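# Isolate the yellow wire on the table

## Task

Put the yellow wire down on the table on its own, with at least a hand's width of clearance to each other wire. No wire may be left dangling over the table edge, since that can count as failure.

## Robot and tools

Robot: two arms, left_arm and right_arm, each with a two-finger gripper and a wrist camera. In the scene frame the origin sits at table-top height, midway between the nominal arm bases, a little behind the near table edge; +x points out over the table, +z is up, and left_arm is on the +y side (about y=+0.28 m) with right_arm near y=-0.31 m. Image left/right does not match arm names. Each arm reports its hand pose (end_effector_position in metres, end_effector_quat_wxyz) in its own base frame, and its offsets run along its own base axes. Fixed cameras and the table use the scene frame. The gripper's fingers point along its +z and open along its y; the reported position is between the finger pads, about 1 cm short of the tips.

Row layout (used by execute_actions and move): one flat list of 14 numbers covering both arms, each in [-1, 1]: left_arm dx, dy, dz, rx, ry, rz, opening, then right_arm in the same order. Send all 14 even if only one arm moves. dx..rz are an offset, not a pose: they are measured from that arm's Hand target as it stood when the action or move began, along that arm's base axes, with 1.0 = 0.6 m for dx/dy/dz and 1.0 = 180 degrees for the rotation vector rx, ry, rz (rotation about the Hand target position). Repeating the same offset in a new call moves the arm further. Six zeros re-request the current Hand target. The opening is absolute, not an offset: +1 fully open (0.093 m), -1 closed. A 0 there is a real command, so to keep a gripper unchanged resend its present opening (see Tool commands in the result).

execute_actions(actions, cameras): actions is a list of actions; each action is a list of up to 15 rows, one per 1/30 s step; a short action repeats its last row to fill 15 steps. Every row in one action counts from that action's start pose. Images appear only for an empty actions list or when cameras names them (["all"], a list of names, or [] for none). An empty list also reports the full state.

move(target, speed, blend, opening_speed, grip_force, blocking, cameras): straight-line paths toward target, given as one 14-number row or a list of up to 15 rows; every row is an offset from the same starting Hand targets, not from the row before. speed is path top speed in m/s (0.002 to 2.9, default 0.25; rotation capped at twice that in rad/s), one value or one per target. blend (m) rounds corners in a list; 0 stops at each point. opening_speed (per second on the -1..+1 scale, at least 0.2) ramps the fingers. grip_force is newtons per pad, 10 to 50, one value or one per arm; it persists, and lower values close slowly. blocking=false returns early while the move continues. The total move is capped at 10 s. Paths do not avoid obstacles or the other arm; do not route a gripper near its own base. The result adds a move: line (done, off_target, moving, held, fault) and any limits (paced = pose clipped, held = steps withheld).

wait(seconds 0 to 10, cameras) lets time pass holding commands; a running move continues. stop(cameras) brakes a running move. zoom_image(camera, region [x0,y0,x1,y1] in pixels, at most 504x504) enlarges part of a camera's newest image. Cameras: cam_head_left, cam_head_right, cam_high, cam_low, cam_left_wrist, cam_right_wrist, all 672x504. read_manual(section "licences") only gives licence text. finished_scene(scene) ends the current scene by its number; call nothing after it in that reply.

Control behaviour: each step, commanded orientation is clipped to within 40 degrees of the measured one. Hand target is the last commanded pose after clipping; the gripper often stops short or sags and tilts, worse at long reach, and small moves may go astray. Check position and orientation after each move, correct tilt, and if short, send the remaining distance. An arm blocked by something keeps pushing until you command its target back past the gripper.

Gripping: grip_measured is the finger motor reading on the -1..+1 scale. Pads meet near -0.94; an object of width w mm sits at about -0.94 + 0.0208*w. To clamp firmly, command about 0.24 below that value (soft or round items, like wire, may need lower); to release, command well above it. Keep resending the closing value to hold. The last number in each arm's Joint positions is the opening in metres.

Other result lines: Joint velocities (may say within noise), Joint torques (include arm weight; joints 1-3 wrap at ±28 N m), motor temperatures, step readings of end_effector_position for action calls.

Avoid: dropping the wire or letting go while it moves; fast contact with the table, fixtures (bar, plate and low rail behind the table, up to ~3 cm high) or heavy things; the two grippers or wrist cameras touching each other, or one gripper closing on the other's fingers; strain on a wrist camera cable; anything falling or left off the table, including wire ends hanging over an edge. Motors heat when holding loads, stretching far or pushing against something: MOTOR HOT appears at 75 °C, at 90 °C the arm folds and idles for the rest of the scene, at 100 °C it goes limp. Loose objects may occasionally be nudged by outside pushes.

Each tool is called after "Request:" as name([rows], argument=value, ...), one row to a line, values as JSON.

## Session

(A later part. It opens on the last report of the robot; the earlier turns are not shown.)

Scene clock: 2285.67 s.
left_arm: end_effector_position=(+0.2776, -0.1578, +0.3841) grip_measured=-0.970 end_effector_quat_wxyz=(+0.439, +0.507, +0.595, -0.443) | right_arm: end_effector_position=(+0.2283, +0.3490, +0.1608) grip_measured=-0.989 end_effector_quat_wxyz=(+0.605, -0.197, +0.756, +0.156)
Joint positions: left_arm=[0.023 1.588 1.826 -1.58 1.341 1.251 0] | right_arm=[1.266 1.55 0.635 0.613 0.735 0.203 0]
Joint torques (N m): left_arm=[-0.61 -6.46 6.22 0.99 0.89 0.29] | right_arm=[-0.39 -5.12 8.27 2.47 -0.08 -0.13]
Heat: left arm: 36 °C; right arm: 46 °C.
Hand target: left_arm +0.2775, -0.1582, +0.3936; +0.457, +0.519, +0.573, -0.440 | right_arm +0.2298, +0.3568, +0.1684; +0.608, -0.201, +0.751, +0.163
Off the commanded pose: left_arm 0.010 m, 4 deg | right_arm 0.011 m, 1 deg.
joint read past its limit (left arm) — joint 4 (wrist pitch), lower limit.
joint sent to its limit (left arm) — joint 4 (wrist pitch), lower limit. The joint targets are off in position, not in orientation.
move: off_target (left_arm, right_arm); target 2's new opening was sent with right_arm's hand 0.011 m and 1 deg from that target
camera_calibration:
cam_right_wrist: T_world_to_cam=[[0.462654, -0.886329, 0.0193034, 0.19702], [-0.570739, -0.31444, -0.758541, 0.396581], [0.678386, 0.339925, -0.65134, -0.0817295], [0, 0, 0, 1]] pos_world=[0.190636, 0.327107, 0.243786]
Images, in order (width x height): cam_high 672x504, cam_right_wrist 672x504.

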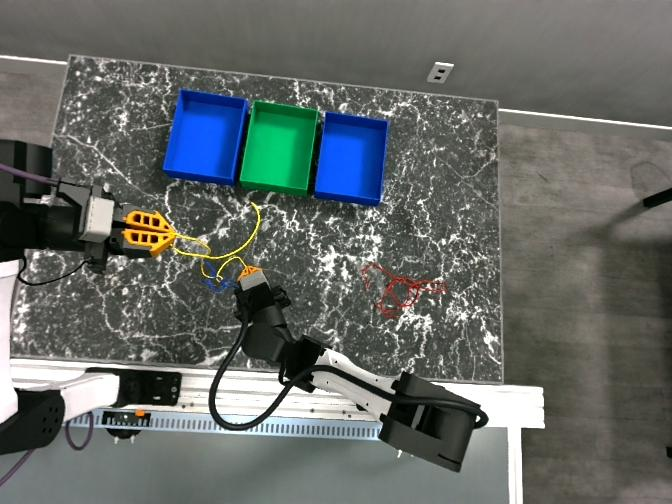

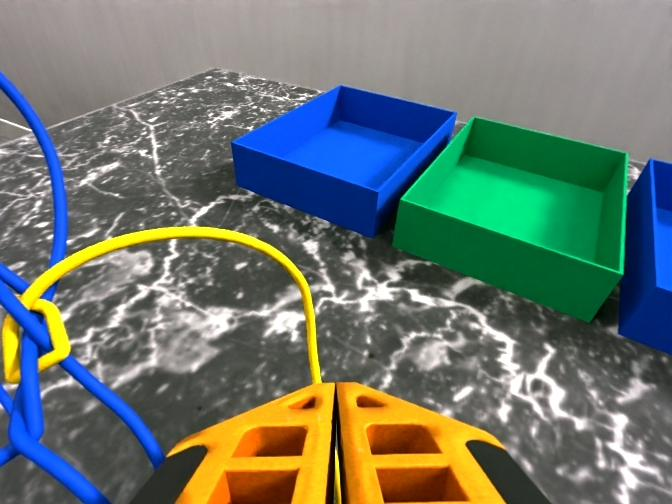

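Request:
move([
  [0,0,0,0,0,0,-1, -0.0,0.004,0.0,0,0,0,-0.6],
  [0,0,0,0,0,0,-1, 0.018,0.02,0.0,0,0,0,-0.6],
], speed=0.08, cameras=["cam_right_wrist"])

Scene clock: 2312.37 s.
left_arm: end_effector_position=(+0.2776, -0.1578, +0.3841) grip_measured=-0.970 end_effector_quat_wxyz=(+0.439, +0.507, +0.595, -0.443) | right_arm: end_effector_position=(+0.2391, +0.3600, +0.1594) grip_measured=-0.602 end_effector_quat_wxyz=(+0.603, -0.198, +0.757, +0.153)
Joint positions: left_arm=[0.023 1.588 1.826 -1.58 1.341 1.251 0] | right_arm=[1.243 1.605 0.689 0.613 0.715 0.195 0.016]
Joint torques (N m): left_arm=[-0.61 -6.43 6.17 0.97 0.9 0.29] | right_arm=[-0.38 -5.5 8.32 2.56 -0.09 -0.19]
Heat: left arm: 36 °C; right arm: 46 °C.
Hand target: left_arm +0.2775, -0.1582, +0.3936; +0.457, +0.519, +0.573, -0.440 | right_arm +0.2406, +0.3688, +0.1684; +0.608, -0.201, +0.751, +0.163
Off the commanded pose: left_arm 0.010 m, 4 deg | right_arm 0.013 m, 1 deg.
joint read past its limit (left arm) — joint 4 (wrist pitch), lower limit.
joint sent to its limit (left arm) — joint 4 (wrist pitch), lower limit. The joint targets are off in position, not in orientation.
move: off_target (left_arm, right_arm)
camera_calibration:
cam_right_wrist: T_world_to_cam=[[0.461266, -0.886953, 0.0234065, 0.201726], [-0.573306, -0.318078, -0.755081, 0.406579], [0.677166, 0.334874, -0.655214, -0.0909539], [0, 0, 0, 1]] pos_world=[0.201635, 0.338704, 0.242684]
Images, in order (width x height): cam_right_wrist 672x504.

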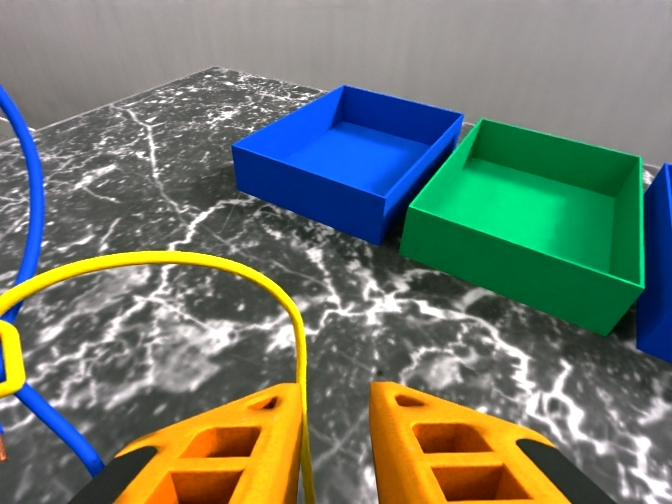

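Request:
move([
  [0,0,0,0,0,0,-1, 0.008,0.0155,0.0,0,0,0,-0.6],
  [0,0,0,0,0,0,-1, 0.008,0.0155,0.0,0,0,0,-1],
], speed=0.08, cameras=["cam_right_wrist"])

Scene clock: 2324.20 s.
left_arm: end_effector_position=(+0.2776, -0.1578, +0.3841) grip_measured=-0.970 end_effector_quat_wxyz=(+0.439, +0.507, +0.595, -0.443) | right_arm: end_effector_position=(+0.2437, +0.3698, +0.1605) grip_measured=-0.989 end_effector_quat_wxyz=(+0.604, -0.198, +0.757, +0.155)
Joint positions: left_arm=[0.023 1.588 1.826 -1.58 1.341 1.251 0] | right_arm=[1.238 1.642 0.73 0.613 0.709 0.193 0]
Joint torques (N m): left_arm=[-0.61 -6.43 6.2 0.96 0.89 0.29] | right_arm=[-0.4 -5.87 8.28 2.57 -0.08 -0.16]
Heat: left arm: 36 °C; right arm: 46 °C.
Hand target: left_arm +0.2775, -0.1582, +0.3936; +0.457, +0.519, +0.573, -0.440 | right_arm +0.2454, +0.3781, +0.1684; +0.608, -0.201, +0.751, +0.163
Off the commanded pose: left_arm 0.010 m, 4 deg | right_arm 0.012 m, 1 deg.
joint read past its limit (left arm) — joint 4 (wrist pitch), lower limit.
joint sent to its limit (left arm) — joint 4 (wrist pitch), lower limit. The joint targets are off in position, not in orientation.
move: off_target (left_arm, right_arm); target 2's new opening was sent with right_arm's hand 0.012 m and 1 deg from that target
camera_calibration:
cam_right_wrist: T_world_to_cam=[[0.462145, -0.88655, 0.0212458, 0.208213], [-0.572192, -0.316407, -0.756626, 0.412559], [0.677509, 0.337514, -0.653503, -0.0980025], [0, 0, 0, 1]] pos_world=[0.206236, 0.348206, 0.243685]
Images, in order (width x height): cam_right_wrist 672x504.

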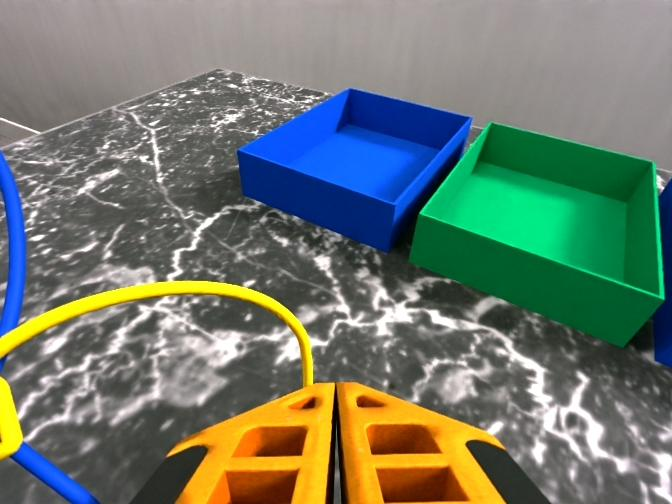

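Request:
move([
  [0,0,0,0,0,0,-1, 0.0,0.0,0.0,0,0,0,-0.5],
  [0,0,0,0,0,0,-1, 0.0,0.012,0.0,0,0,0,-0.5],
  [0,0,0,0,0,0,-1, 0.026,0.026,-0.003,0,0,0,-0.5],
], speed=0.08, blend=[0, 0.005, 0], cameras=["cam_right_wrist"])

Scene clock: 2339.40 s.
left_arm: end_effector_position=(+0.2776, -0.1578, +0.3841) grip_measured=-0.970 end_effector_quat_wxyz=(+0.439, +0.507, +0.595, -0.443) | right_arm: end_effector_position=(+0.2597, +0.3845, +0.1575) grip_measured=-0.502 end_effector_quat_wxyz=(+0.602, -0.198, +0.758, +0.152)
Joint positions: left_arm=[0.023 1.588 1.826 -1.58 1.341 1.251 0] | right_arm=[1.208 1.717 0.805 0.613 0.682 0.183 0.021]
Joint torques (N m): left_arm=[-0.53 -6.45 6.16 0.96 0.9 0.29] | right_arm=[-0.21 -6.38 8.42 2.64 -0.05 -0.17]
Heat: left arm: 36 °C; right arm: 47 °C.
Hand target: left_arm +0.2775, -0.1582, +0.3936; +0.457, +0.519, +0.573, -0.440 | right_arm +0.2610, +0.3937, +0.1666; +0.608, -0.201, +0.751, +0.163
Off the commanded pose: left_arm 0.010 m, 4 deg | right_arm 0.013 m, 2 deg.
joint read past its limit (left arm) — joint 4 (wrist pitch), lower limit.
joint sent to its limit (left arm) — joint 4 (wrist pitch), lower limit. The joint targets are off in position, not in orientation.
move: off_target (left_arm, right_arm); blend cut to 0.0037 m at target 2
camera_calibration:
cam_right_wrist: T_world_to_cam=[[0.460159, -0.887495, 0.024599, 0.214282], [-0.575266, -0.319146, -0.753136, 0.425296], [0.676256, 0.332412, -0.657404, -0.112797], [0, 0, 0, 1]] pos_world=[0.222335, 0.363401, 0.240882]
Images, in order (width x height): cam_right_wrist 672x504.

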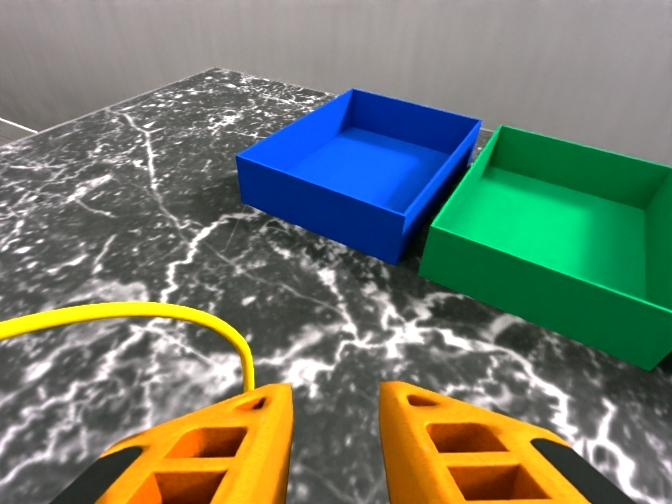

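Request:
move([
  [0,0,0,0,0,0,-1, -0.042,-0.0245,0.01,0,0,0,-0.5],
  [0,0,0,0,0,0,-1, -0.059,0.008,0.011,0,0,0,-0.4],
], speed=0.12, cameras=["cam_right_wrist"])

Scene clock: 2361.40 s.
left_arm: end_effector_position=(+0.2776, -0.1578, +0.3841) grip_measured=-0.970 end_effector_quat_wxyz=(+0.439, +0.507, +0.595, -0.443) | right_arm: end_effector_position=(+0.2278, +0.3936, +0.1749) grip_measured=-0.402 end_effector_quat_wxyz=(+0.615, -0.201, +0.745, +0.165)
Joint positions: left_arm=[0.023 1.588 1.826 -1.58 1.341 1.251 0] | right_arm=[1.304 1.676 0.799 0.612 0.761 0.184 0.026]
Joint torques (N m): left_arm=[-0.62 -6.46 6.23 0.97 0.91 0.3] | right_arm=[0.9 -6.15 8.29 2.01 0.16 0.25]
Heat: left arm: 36 °C; right arm: 47 °C.
Hand target: left_arm +0.2775, -0.1582, +0.3936; +0.457, +0.519, +0.573, -0.440 | right_arm +0.2256, +0.3985, +0.1732; +0.608, -0.201, +0.751, +0.163
Off the commanded pose: left_arm 0.010 m, 4 deg | right_arm 0.006 m, 1 deg.
joint read past its limit (left arm) — joint 4 (wrist pitch), lower limit.
joint sent to its limit (left arm) — joint 4 (wrist pitch), lower limit. The joint targets are off in position, not in orientation.
move: off_target (left_arm)
camera_calibration:
cam_right_wrist: T_world_to_cam=[[0.477757, -0.878347, 0.0159677, 0.230453], [-0.54494, -0.310567, -0.778838, 0.417245], [0.689048, 0.363394, -0.627022, -0.103293], [0, 0, 0, 1]] pos_world=[0.188447, 0.369536, 0.256519]
Images, in order (width x height): cam_right_wrist 672x504.

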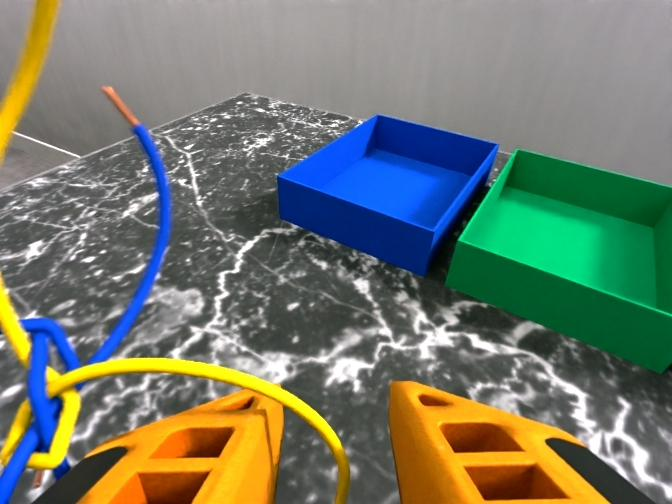

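Request:
move(target=[0,0,0,0,0,0,-1, 0,0,0,0,0,0,-1], cameras=["cam_right_wrist"])

Scene clock: 2371.10 s.
left_arm: end_effector_position=(+0.2775, -0.1578, +0.3842) grip_measured=-0.970 end_effector_quat_wxyz=(+0.439, +0.507, +0.595, -0.443) | right_arm: end_effector_position=(+0.2279, +0.3935, +0.1749) grip_measured=-0.984 end_effector_quat_wxyz=(+0.615, -0.200, +0.745, +0.165)
Joint positions: left_arm=[0.023 1.588 1.826 -1.58 1.341 1.251 0] | right_arm=[1.304 1.676 0.799 0.612 0.761 0.184 0]
Joint torques (N m): left_arm=[-0.65 -6.42 6.2 0.97 0.9 0.29] | right_arm=[0.65 -6.12 8.27 1.98 0.22 0.24]
Heat: left arm: 36 °C; right arm: 46 °C.
Hand target: left_arm +0.2775, -0.1582, +0.3937; +0.457, +0.519, +0.572, -0.440 | right_arm +0.2256, +0.3985, +0.1732; +0.608, -0.201, +0.751, +0.163
Off the commanded pose: left_arm 0.009 m, 4 deg | right_arm 0.006 m, 1 deg.
joint read past its limit (left arm) — joint 4 (wrist pitch), lower limit.
joint sent to its limit (left arm) — joint 4 (wrist pitch), lower limit. The joint targets are off in position, not in orientation.
move: off_target (left_arm)
camera_calibration:
cam_right_wrist: T_world_to_cam=[[0.477434, -0.878528, 0.0156845, 0.230653], [-0.54515, -0.310165, -0.778851, 0.417139], [0.689107, 0.363299, -0.627013, -0.103271], [0, 0, 0, 1]] pos_world=[0.188446, 0.369536, 0.256519]
Images, in order (width x height): cam_right_wrist 672x504.

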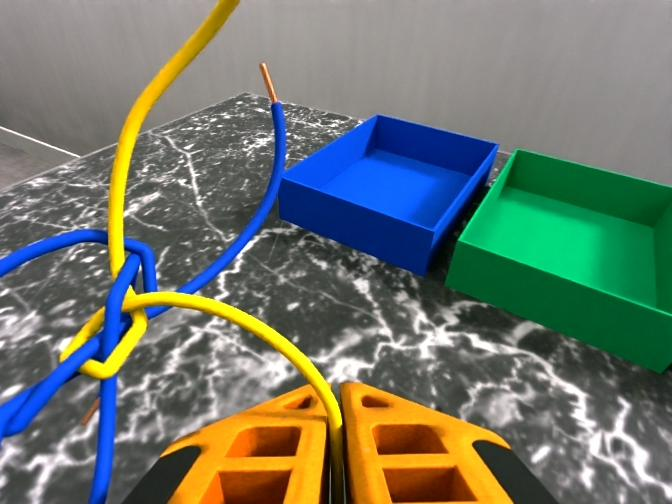

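Request:
zoom_image(camera="cam_right_wrist", region=[40, 220, 190, 400])

Scaled by 2.800 from the camera's 672x504 image, which has a finer 960x720 frame.

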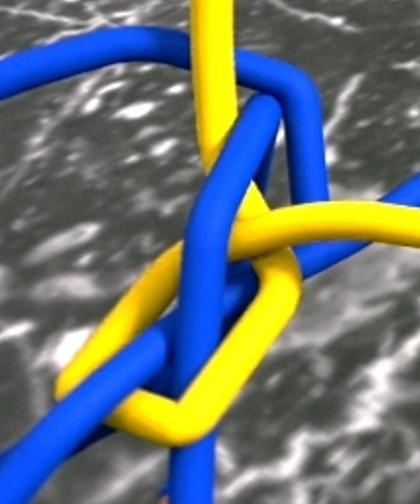

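Request:
wait(seconds=0.1, cameras=["cam_high", "cam_left_wrist", "cam_low"])

Request:
zoom_image(camera="cam_high", region=[180, 200, 290, 310])

Request:
zoom_image(camera="cam_left_wrist", region=[200, 250, 500, 504])

Scene clock: 2507.47 s.
left_arm: end_effector_position=(+0.2775, -0.1578, +0.3842) grip_measured=-0.970 end_effector_quat_wxyz=(+0.439, +0.507, +0.595, -0.443) | right_arm: end_effector_position=(+0.2279, +0.3935, +0.1749) grip_measured=-0.984 end_effector_quat_wxyz=(+0.615, -0.200, +0.745, +0.165)
Joint positions: left_arm=[0.023 1.588 1.826 -1.58 1.341 1.251 0] | right_arm=[1.304 1.676 0.799 0.612 0.761 0.184 0]
Joint torques (N m): left_arm=[-0.55 -6.39 6.19 0.97 0.91 0.3] | right_arm=[1.02 -6.11 8.5 1.98 0.2 0.25]
Heat: left arm: 35 °C; right arm: 45 °C.
Hand target: left_arm +0.2775, -0.1582, +0.3937; +0.457, +0.519, +0.572, -0.440 | right_arm +0.2256, +0.3985, +0.1732; +0.608, -0.201, +0.751, +0.163
Tool commands: left_gripper/opening=-1.0 right_gripper/opening=-1.0
Off the commanded pose: left_arm 0.009 m, 4 deg | right_arm 0.006 m, 1 deg.
joint read past its limit (left arm) — joint 4 (wrist pitch), lower limit.
wait: 0.10 s; at rest from the start
camera_calibration:
cam_left_wrist: T_world_to_cam=[[-0.995121, -0.0847191, 0.0505752, 0.242935], [-0.0920802, 0.613262, -0.784494, 0.461125], [0.0354459, -0.785323, -0.61807, 0.185636], [0, 0, 0, 1]] pos_world=[0.27763, -0.116425, 0.464199]
Images, in order (width x height): cam_high 672x504, cam_low 672x504, cam_left_wrist 672x504.

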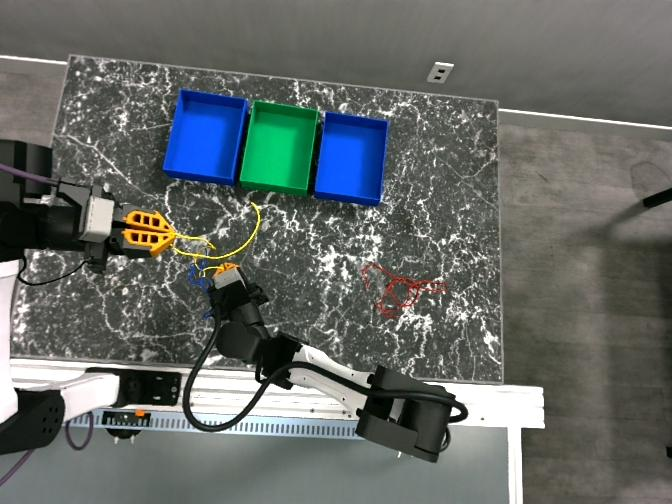

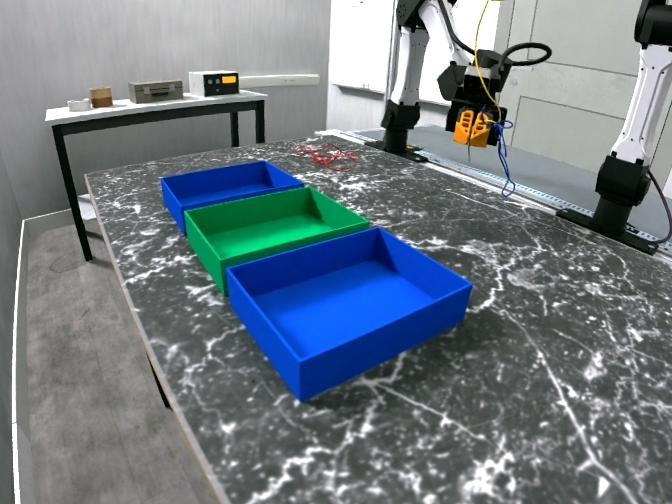

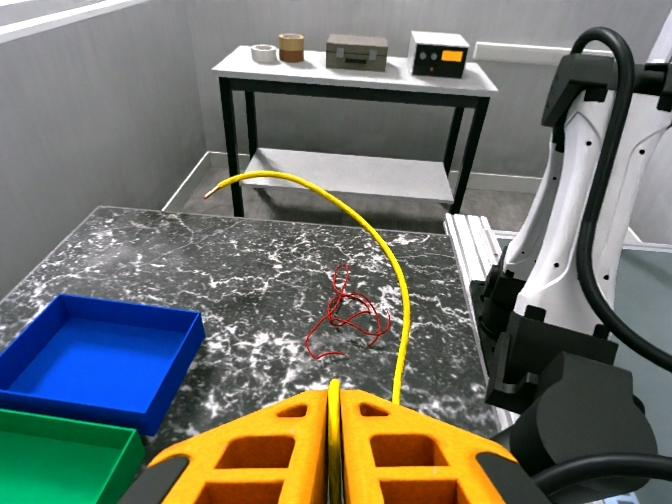

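Scaled by 4.582 from the camera's 672x504 image, which has a finer 960x720 frame.

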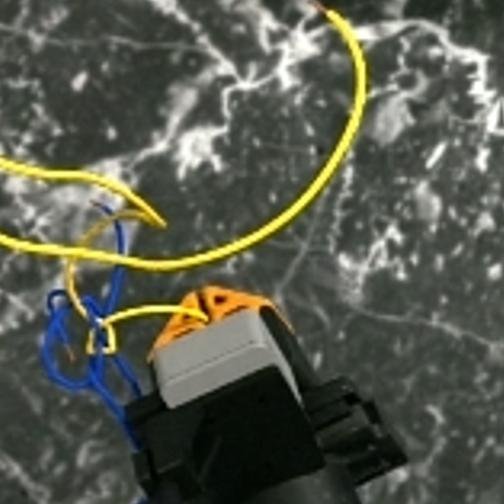

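Scaled by 1.680 from the camera's 672x504 image, which has a finer 960x720 frame.

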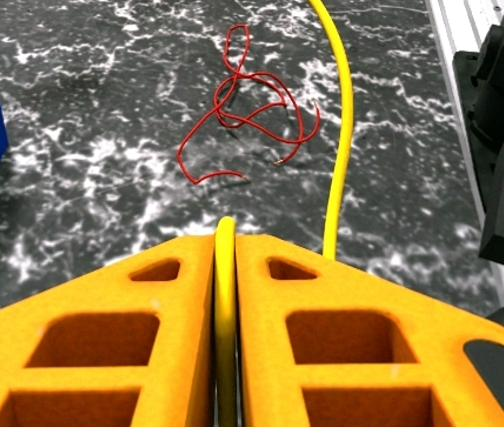

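Request:
move([
  [0.05,0.2333,-0.0833,0,0,0,-1, 0,0,0,0,0,0,-1],
  [0.0333,0.2667,-0.4667,0,0,0,-1, 0,0,0,0,0,0,-1],
], speed=0.2, blend=[0.05, 0], cameras=["cam_right_wrist", "cam_left_wrist", "cam_high"])

Scene clock: 2923.20 s.
left_arm: end_effector_position=(+0.2962, -0.0004, +0.1215) grip_measured=-0.970 end_effector_quat_wxyz=(+0.423, +0.454, +0.688, -0.376) | right_arm: end_effector_position=(+0.2278, +0.3935, +0.1746) grip_measured=-0.984 end_effector_quat_wxyz=(+0.615, -0.201, +0.745, +0.165)
Joint positions: left_arm=[0.535 1.945 1.223 -1.464 1.116 2.095 0] | right_arm=[1.304 1.676 0.799 0.61 0.761 0.184 0]
Joint torques (N m): left_arm=[-0.21 -7.31 4.78 -0.23 0.29 0.31] | right_arm=[0.69 -6.01 8.43 2.02 0.22 0.23]
Motor temperatures (°C): left_arm=[25 34 35 31 28 28 29] | right_arm=[24 39 47 43 27 25 28]
Heat: left arm: 35 °C; right arm: 47 °C.
Hand target: left_arm +0.2976, +0.0018, +0.1137; +0.457, +0.519, +0.572, -0.440 | right_arm +0.2256, +0.3985, +0.1732; +0.608, -0.201, +0.751, +0.163
Off the commanded pose: left_arm 0.008 m, 17 deg | right_arm 0.006 m, 1 deg.
joint sent to its limit (left arm) — joint 6 (wrist roll), upper limit. The joint targets are off in orientation, not in position.
move: off_target (left_arm)
camera_calibration:
cam_left_wrist: T_world_to_cam=[[-0.951067, -0.29126, 0.103149, 0.268574], [-0.280416, 0.673412, -0.68402, 0.203849], [0.129766, -0.679473, -0.722133, 0.13097], [0, 0, 0, 1]] pos_world=[0.295598, 0.0299414, 0.206312]
cam_right_wrist: T_world_to_cam=[[0.477385, -0.878534, 0.0167893, 0.230385], [-0.545435, -0.311255, -0.778217, 0.417276], [0.688915, 0.362351, -0.627772, -0.102815], [0, 0, 0, 1]] pos_world=[0.188446, 0.369535, 0.256319]
Images, in order (width x height): cam_high 672x504, cam_left_wrist 672x504, cam_right_wrist 672x504.

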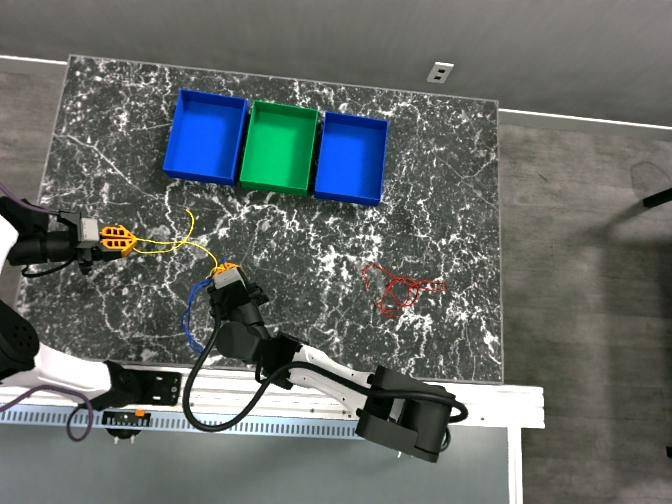

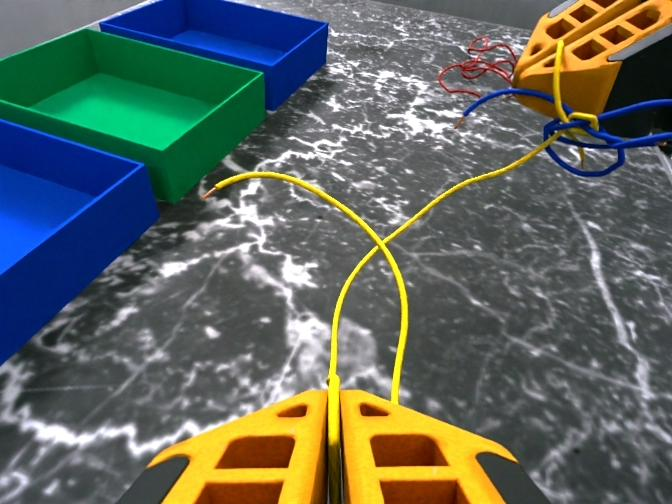

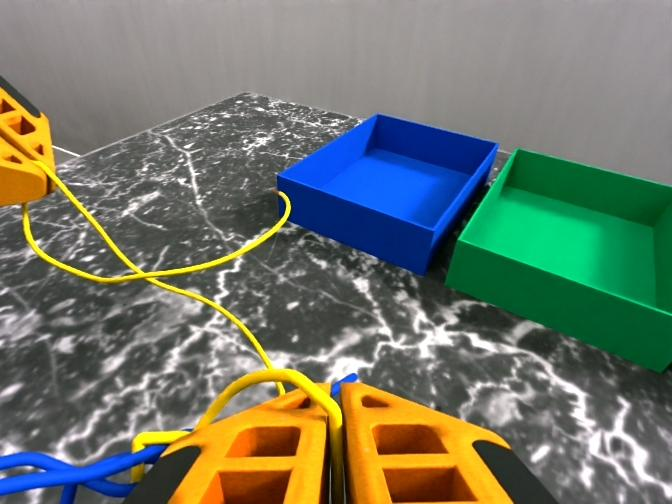

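Request:
move([
  [-0.0917,0,-0.1417,0.05,0.0446,0.0735,-1, 0,0,0,0,0,0,-1],
  [-0.0917,0,-0.1417,0.05,0.0446,0.0735,-0.2, 0,0,0,0,0,0,-1],
  [-0.12,0.105,-0.1,0.05,0.0446,0.0735,-0.2, 0,0,0,0,0,0,-1],
], speed=[0.2, 0.1, 0.12], opening_speed=0.8, cameras=["cam_right_wrist", "cam_left_wrist", "cam_high"])

Scene clock: 3042.53 s.
left_arm: end_effector_position=(+0.2235, +0.0606, +0.0468) grip_measured=-0.203 end_effector_quat_wxyz=(+0.367, +0.379, +0.777, -0.343) | right_arm: end_effector_position=(+0.2278, +0.3935, +0.1746) grip_measured=-0.984 end_effector_quat_wxyz=(+0.615, -0.201, +0.745, +0.165)
Joint positions: left_arm=[0.855 1.967 0.988 -1.283 0.872 2.096 0.035] | right_arm=[1.304 1.676 0.799 0.61 0.761 0.184 0]
Joint torques (N m): left_arm=[-0.5 -9.96 5.83 -0.9 0.21 0.31] | right_arm=[0.73 -6.04 8.36 2.02 0.23 0.24]
Heat: left arm: 35 °C; right arm: 47 °C.
Hand target: left_arm +0.2256, +0.0649, +0.0537; +0.421, +0.452, +0.692, -0.374 | right_arm +0.2256, +0.3985, +0.1732; +0.608, -0.201, +0.751, +0.163
Off the commanded pose: left_arm 0.008 m, 15 deg | right_arm 0.006 m, 1 deg.
joint sent to its limit (left arm) — joint 6 (wrist roll), upper limit. The joint targets are off in orientation, not in position.
move: off_target (left_arm); target 2's new opening was sent with left_arm's hand 0.008 m and 5 deg from that target
camera_calibration:
cam_left_wrist: T_world_to_cam=[[-0.856196, -0.463446, 0.228355, 0.208227], [-0.506923, 0.668199, -0.544555, 0.135719], [0.0997853, -0.582004, -0.80704, 0.132694], [0, 0, 0, 1]] pos_world=[0.233841, 0.0830431, 0.133446]
cam_right_wrist: T_world_to_cam=[[0.477385, -0.878534, 0.0167893, 0.230385], [-0.545435, -0.311255, -0.778217, 0.417276], [0.688915, 0.362351, -0.627772, -0.102815], [0, 0, 0, 1]] pos_world=[0.188446, 0.369535, 0.256319]
Images, in order (width x height): cam_high 672x504, cam_left_wrist 672x504, cam_right_wrist 672x504.

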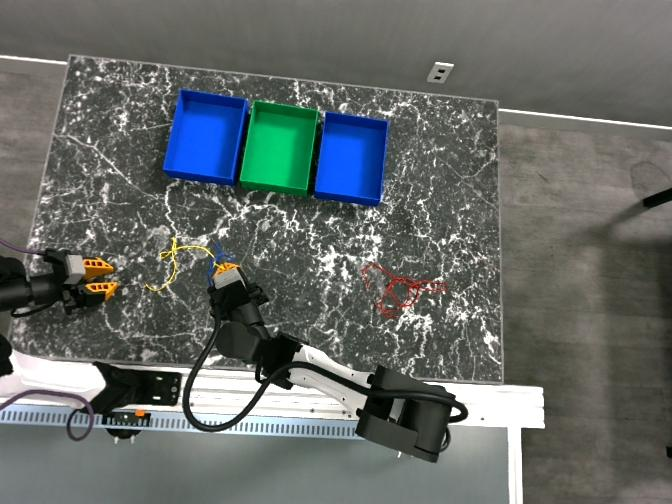

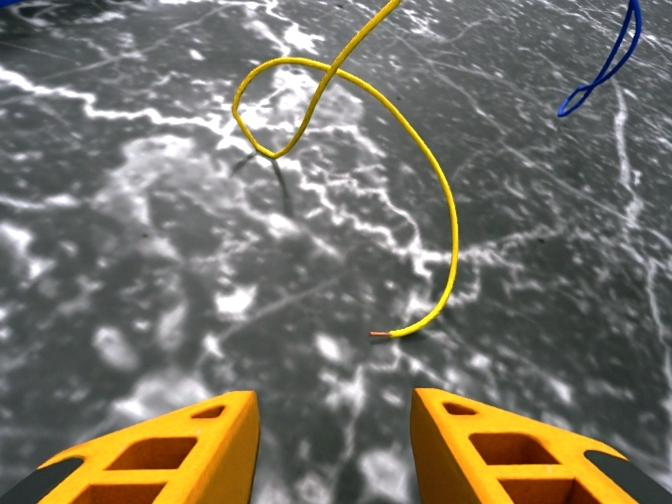

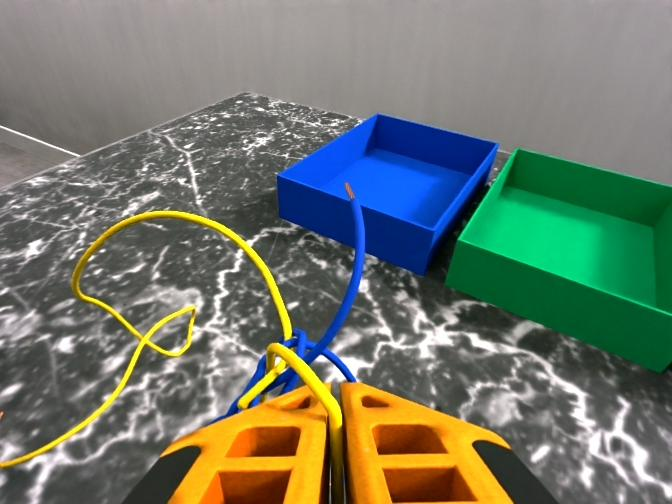

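Request:
zoom_image(camera="cam_right_wrist", region=[210, 300, 370, 440])

Scaled by 3.150 from the camera's 672x504 image, which has a finer 960x720 frame.

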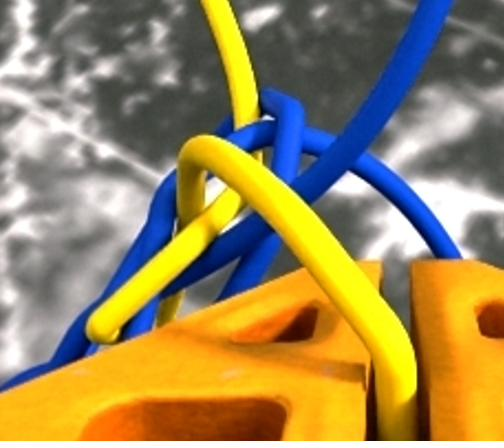

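Request:
move([
  [0.107,0,0.227,-0.05,-0.0446,-0.0735,0.2, 0,0,0,0,0,0,-1],
  [0.1117,-0.208,0.2167,-0.05,-0.0446,-0.0735,0.2, 0,0,0,0,0,0,-1],
], speed=0.2, blend=[0.04, 0], cameras=["cam_left_wrist", "cam_high"])

Scene clock: 3102.53 s.
left_arm: end_effector_position=(+0.2892, -0.0575, +0.1821) grip_measured=+0.197 end_effector_quat_wxyz=(+0.450, +0.512, +0.626, -0.379) | right_arm: end_effector_position=(+0.2278, +0.3935, +0.1746) grip_measured=-0.984 end_effector_quat_wxyz=(+0.615, -0.201, +0.745, +0.165)
Joint positions: left_arm=[0.368 1.773 1.237 -1.545 1.211 2.096 0.055] | right_arm=[1.304 1.676 0.799 0.61 0.761 0.184 0]
Joint torques (N m): left_arm=[-0.47 -5.42 5.19 -0.44 0.89 0.27] | right_arm=[0.94 -6.3 8.32 1.99 0.2 0.28]
Motor temperatures (°C): left_arm=[25 39 34 31 26 28 28] | right_arm=[24 39 48 44 26 25 28]
Heat: left arm: 39 °C; right arm: 48 °C.
Hand target: left_arm +0.2926, -0.0600, +0.1837; +0.457, +0.519, +0.573, -0.440 | right_arm +0.2256, +0.3985, +0.1732; +0.608, -0.201, +0.751, +0.163
Off the commanded pose: left_arm 0.004 m, 9 deg | right_arm 0.006 m, 1 deg.
joint sent to its limit (left arm) — joint 4 (wrist pitch), lower limit; joint 6 (wrist roll), upper limit. The joint targets are off in orientation, not in position.
move: off_target (left_arm)
camera_calibration:
cam_left_wrist: T_world_to_cam=[[-0.984072, -0.176879, -0.0177588, 0.277197], [-0.10867, 0.677617, -0.727342, 0.240222], [0.140685, -0.713827, -0.686046, 0.125169], [0, 0, 0, 1]] pos_world=[0.281277, -0.0243997, 0.265518]
Images, in order (width x height): cam_high 672x504, cam_left_wrist 672x504.

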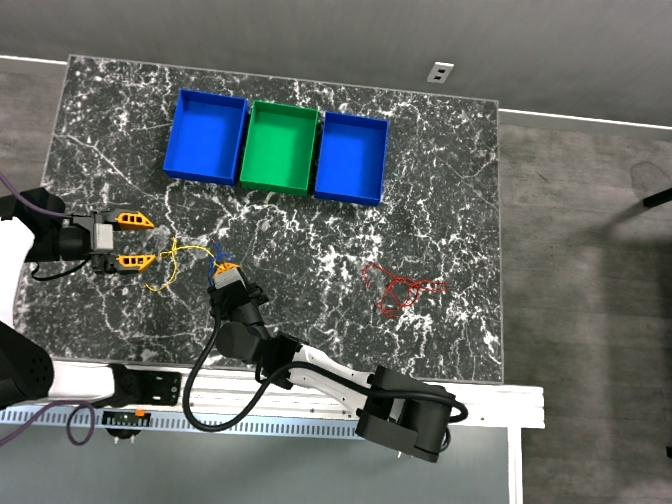

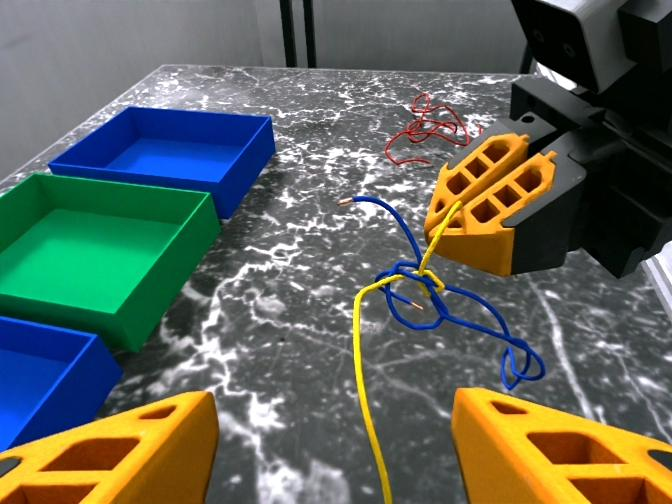

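Request:
zoom_image(camera="cam_left_wrist", region=[350, 220, 490, 340])

Scaled by 3.600 from the camera's 672x504 image, which has a finer 960x720 frame.

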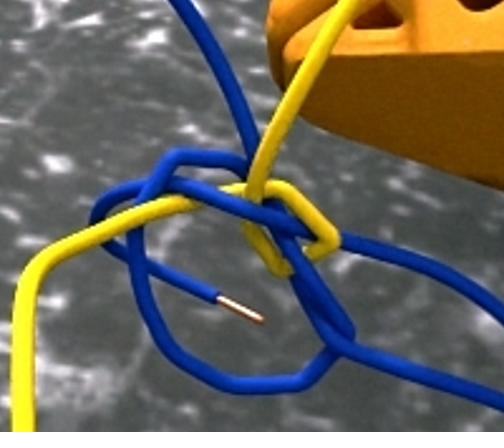

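Request:
move(target=[-0.01,-0.0792,-0.1017,0,0,0,0.0, 0,0,0,0,0,0,-1], speed=0.15, cameras=["cam_left_wrist", "cam_right_wrist"])

Scene clock: 3309.20 s.
left_arm: end_effector_position=(+0.2801, -0.1048, +0.1229) grip_measured=+0.003 end_effector_quat_wxyz=(+0.437, +0.517, +0.589, -0.441) | right_arm: end_effector_position=(+0.2278, +0.3935, +0.1746) grip_measured=-0.984 end_effector_quat_wxyz=(+0.615, -0.201, +0.745, +0.165)
Joint positions: left_arm=[0.214 1.905 1.081 -1.323 1.293 2.096 0.045] | right_arm=[1.304 1.676 0.799 0.61 0.761 0.184 0]
Joint torques (N m): left_arm=[-0.66 -6.46 4.57 -0.14 0.9 0.28] | right_arm=[0.85 -6.31 8.17 2.02 0.22 0.22]
Motor temperatures (°C): left_arm=[25 34 32 29 28 28 27] | right_arm=[24 39 49 44 26 25 28]
Heat: left arm: 34 °C; right arm: 49 °C.
Hand target: left_arm +0.2866, -0.1075, +0.1227; +0.457, +0.519, +0.573, -0.440 | right_arm +0.2256, +0.3985, +0.1732; +0.608, -0.201, +0.751, +0.163
Off the commanded pose: left_arm 0.007 m, 3 deg | right_arm 0.006 m, 1 deg.
joint sent to its limit (left arm) — joint 6 (wrist roll), upper limit. The joint targets still meet the commanded pose.
move: off_target (left_arm)
camera_calibration:
cam_left_wrist: T_world_to_cam=[[-0.997153, -0.0661188, 0.0362513, 0.267404], [-0.0696071, 0.622268, -0.779703, 0.217959], [0.028995, -0.780007, -0.625099, 0.0689502], [0, 0, 0, 1]] pos_world=[0.279815, -0.0641669, 0.20335]
cam_right_wrist: T_world_to_cam=[[0.477385, -0.878534, 0.0167893, 0.230385], [-0.545435, -0.311255, -0.778217, 0.417276], [0.688915, 0.362351, -0.627772, -0.102815], [0, 0, 0, 1]] pos_world=[0.188446, 0.369535, 0.256319]
Images, in order (width x height): cam_left_wrist 672x504, cam_right_wrist 672x504.

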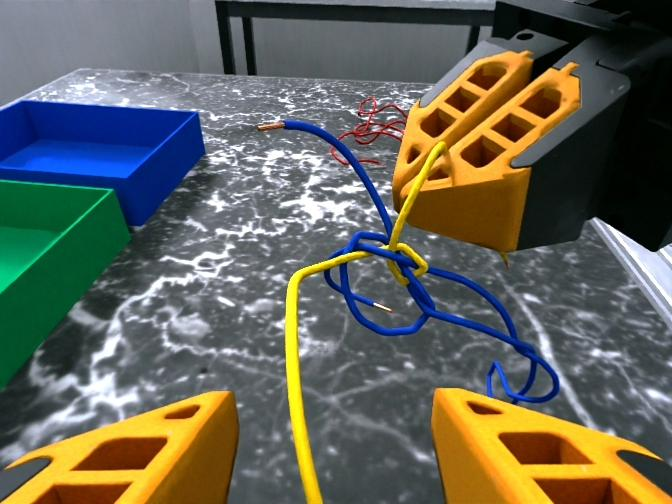

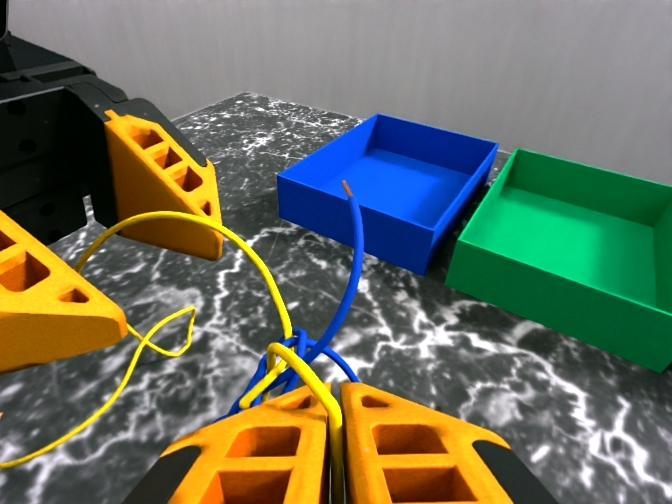

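Request:
move(target=[0,0,0,0,0,0,-1, 0,0,0,0,0,0,-1], opening_speed=1.5, cameras=["cam_left_wrist"])

Scene clock: 3325.07 s.
left_arm: end_effector_position=(+0.2803, -0.1048, +0.1230) grip_measured=-0.970 end_effector_quat_wxyz=(+0.437, +0.517, +0.589, -0.441) | right_arm: end_effector_position=(+0.2278, +0.3935, +0.1746) grip_measured=-0.984 end_effector_quat_wxyz=(+0.615, -0.201, +0.745, +0.165)
Joint positions: left_arm=[0.214 1.905 1.081 -1.322 1.294 2.096 0] | right_arm=[1.304 1.676 0.799 0.61 0.761 0.184 0]
Joint torques (N m): left_arm=[-0.58 -6.42 4.62 -0.11 0.87 0.29] | right_arm=[0.95 -6.22 8.36 2.05 0.22 0.22]
Heat: left arm: 34 °C; right arm: 49 °C.
Hand target: left_arm +0.2866, -0.1075, +0.1226; +0.457, +0.519, +0.573, -0.440 | right_arm +0.2256, +0.3985, +0.1732; +0.608, -0.201, +0.751, +0.163
Off the commanded pose: left_arm 0.007 m, 3 deg | right_arm 0.006 m, 1 deg.
joint sent to its limit (left arm) — joint 6 (wrist roll), upper limit. The joint targets still meet the commanded pose.
move: off_target (left_arm)
camera_calibration:
cam_left_wrist: T_world_to_cam=[[-0.997148, -0.0667038, 0.03531, 0.267659], [-0.0692127, 0.621624, -0.780252, 0.218008], [0.0300963, -0.780471, -0.624468, 0.0685414], [0, 0, 0, 1]] pos_world=[0.279922, -0.0641706, 0.203452]
Images, in order (width x height): cam_left_wrist 672x504.

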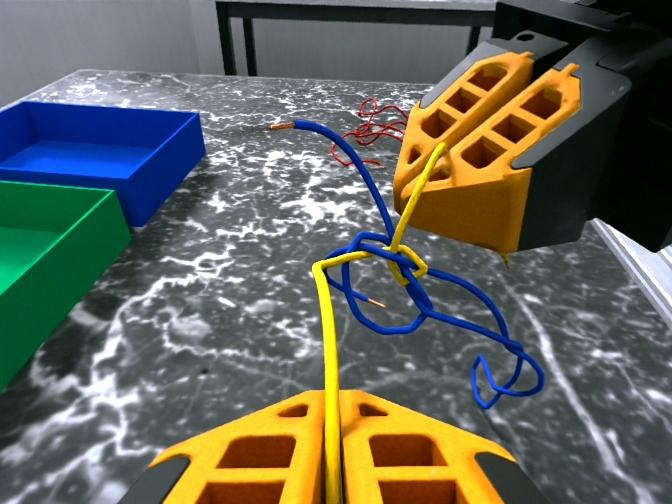

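Request:
move(target=[-0.0167,-0.085,0.095,0,0,0,-1, 0,0,0,0,0,0,-1], speed=0.1, cameras=["cam_left_wrist", "cam_right_wrist"])

Scene clock: 3362.90 s.
left_arm: end_effector_position=(+0.2767, -0.1565, +0.1687) grip_measured=-0.970 end_effector_quat_wxyz=(+0.435, +0.510, +0.590, -0.450) | right_arm: end_effector_position=(+0.2278, +0.3934, +0.1745) grip_measured=-0.984 end_effector_quat_wxyz=(+0.614, -0.201, +0.745, +0.165)
Joint positions: left_arm=[0.029 1.595 0.953 -0.807 1.35 1.358 0] | right_arm=[1.304 1.676 0.799 0.61 0.761 0.184 0]
Joint torques (N m): left_arm=[-0.9 -9.25 5.41 0.89 0.82 0.1] | right_arm=[0.79 -6.38 8.39 2.04 0.22 0.23]
Heat: left arm: 35 °C; right arm: 49 °C.
Hand target: left_arm +0.2766, -0.1585, +0.1797; +0.457, +0.519, +0.572, -0.440 | right_arm +0.2256, +0.3985, +0.1732; +0.608, -0.201, +0.751, +0.163
Off the commanded pose: left_arm 0.011 m, 3 deg | right_arm 0.006 m, 1 deg.
move: off_target (left_arm)
camera_calibration:
cam_left_wrist: T_world_to_cam=[[-0.996365, -0.065649, 0.0542841, 0.255717], [-0.0831508, 0.611075, -0.787193, 0.288833], [0.0185068, -0.788846, -0.614313, 0.0570306], [0, 0, 0, 1]] pos_world=[0.277749, -0.114723, 0.248521]
cam_right_wrist: T_world_to_cam=[[0.477407, -0.878517, 0.0170401, 0.230311], [-0.545572, -0.311567, -0.777995, 0.417283], [0.688791, 0.362124, -0.628039, -0.102702], [0, 0, 0, 1]] pos_world=[0.188446, 0.369535, 0.256219]
Images, in order (width x height): cam_left_wrist 672x504, cam_right_wrist 672x504.

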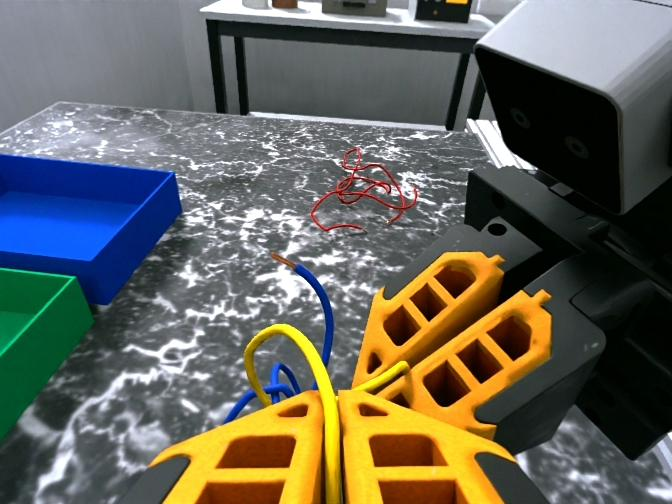

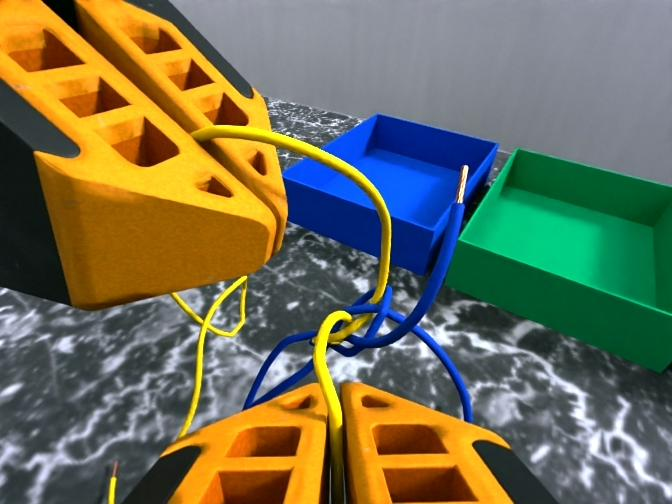

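Request:
zoom_image(camera="cam_right_wrist", region=[260, 250, 460, 420])

Scaled by 2.520 from the camera's 672x504 image, which has a finer 960x720 frame.

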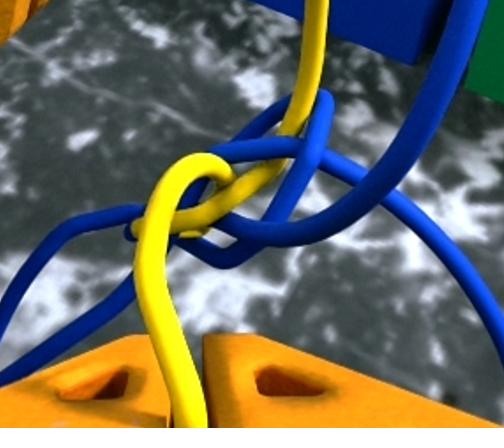

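Request:
move(target=[-0.009,-0.0572,0.072,0,0,0,-1, 0,0,0,0,0,0,-1], speed=0.1, cameras=["cam_left_wrist", "cam_right_wrist"])

Scene clock: 3444.63 s.
left_arm: end_effector_position=(+0.2687, -0.1934, +0.2169) grip_measured=-0.970 end_effector_quat_wxyz=(+0.435, +0.509, +0.579, -0.464) | right_arm: end_effector_position=(+0.2279, +0.3934, +0.1746) grip_measured=-0.984 end_effector_quat_wxyz=(+0.615, -0.201, +0.745, +0.164)
Joint positions: left_arm=[-0.106 1.411 0.91 -0.449 1.336 0.84 0] | right_arm=[1.304 1.676 0.799 0.61 0.762 0.184 0]
Joint torques (N m): left_arm=[-0.77 -8.02 6.16 1.59 0.28 0.13] | right_arm=[0.66 -6.26 8.32 1.98 0.19 0.24]
Heat: left arm: 37 °C; right arm: 49 °C.
Hand target: left_arm +0.2711, -0.1928, +0.2229; +0.457, +0.519, +0.573, -0.440 | right_arm +0.2256, +0.3985, +0.1732; +0.608, -0.201, +0.751, +0.163
Off the commanded pose: left_arm 0.006 m, 4 deg | right_arm 0.006 m, 1 deg.
move: off_target (left_arm)
camera_calibration:
cam_left_wrist: T_world_to_cam=[[-0.997109, -0.0422342, 0.0631692, 0.245578], [-0.0759137, 0.590265, -0.803632, 0.346287], [-0.00334582, -0.806104, -0.591765, 0.0553583], [0, 0, 0, 1]] pos_world=[0.271341, -0.149405, 0.295534]
cam_right_wrist: T_world_to_cam=[[0.477059, -0.878705, 0.0171063, 0.230429], [-0.545604, -0.311362, -0.778055, 0.417228], [0.689007, 0.361845, -0.627963, -0.102659], [0, 0, 0, 1]] pos_world=[0.188446, 0.369535, 0.256219]
Images, in order (width x height): cam_left_wrist 672x504, cam_right_wrist 672x504.

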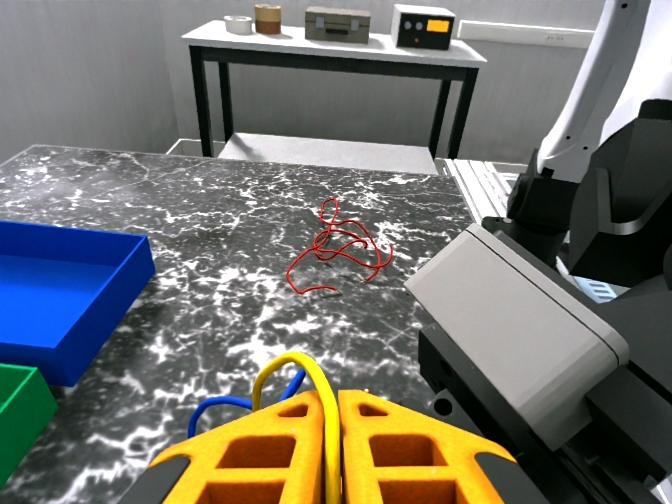

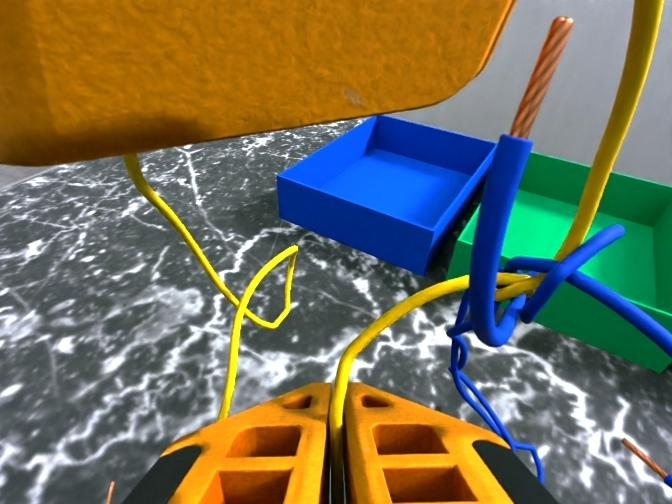

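Request:
zoom_image(camera="cam_right_wrist", region=[380, 180, 660, 400])

Scaled by 1.800 from the camera's 672x504 image, which has a finer 960x720 frame.

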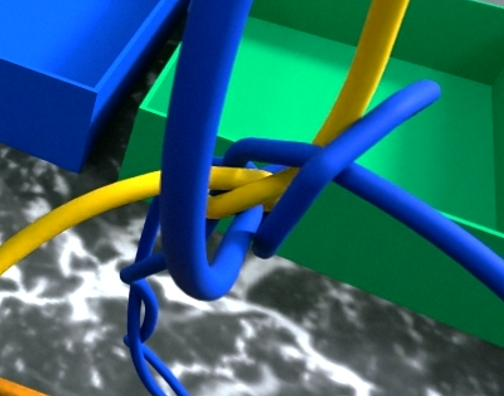

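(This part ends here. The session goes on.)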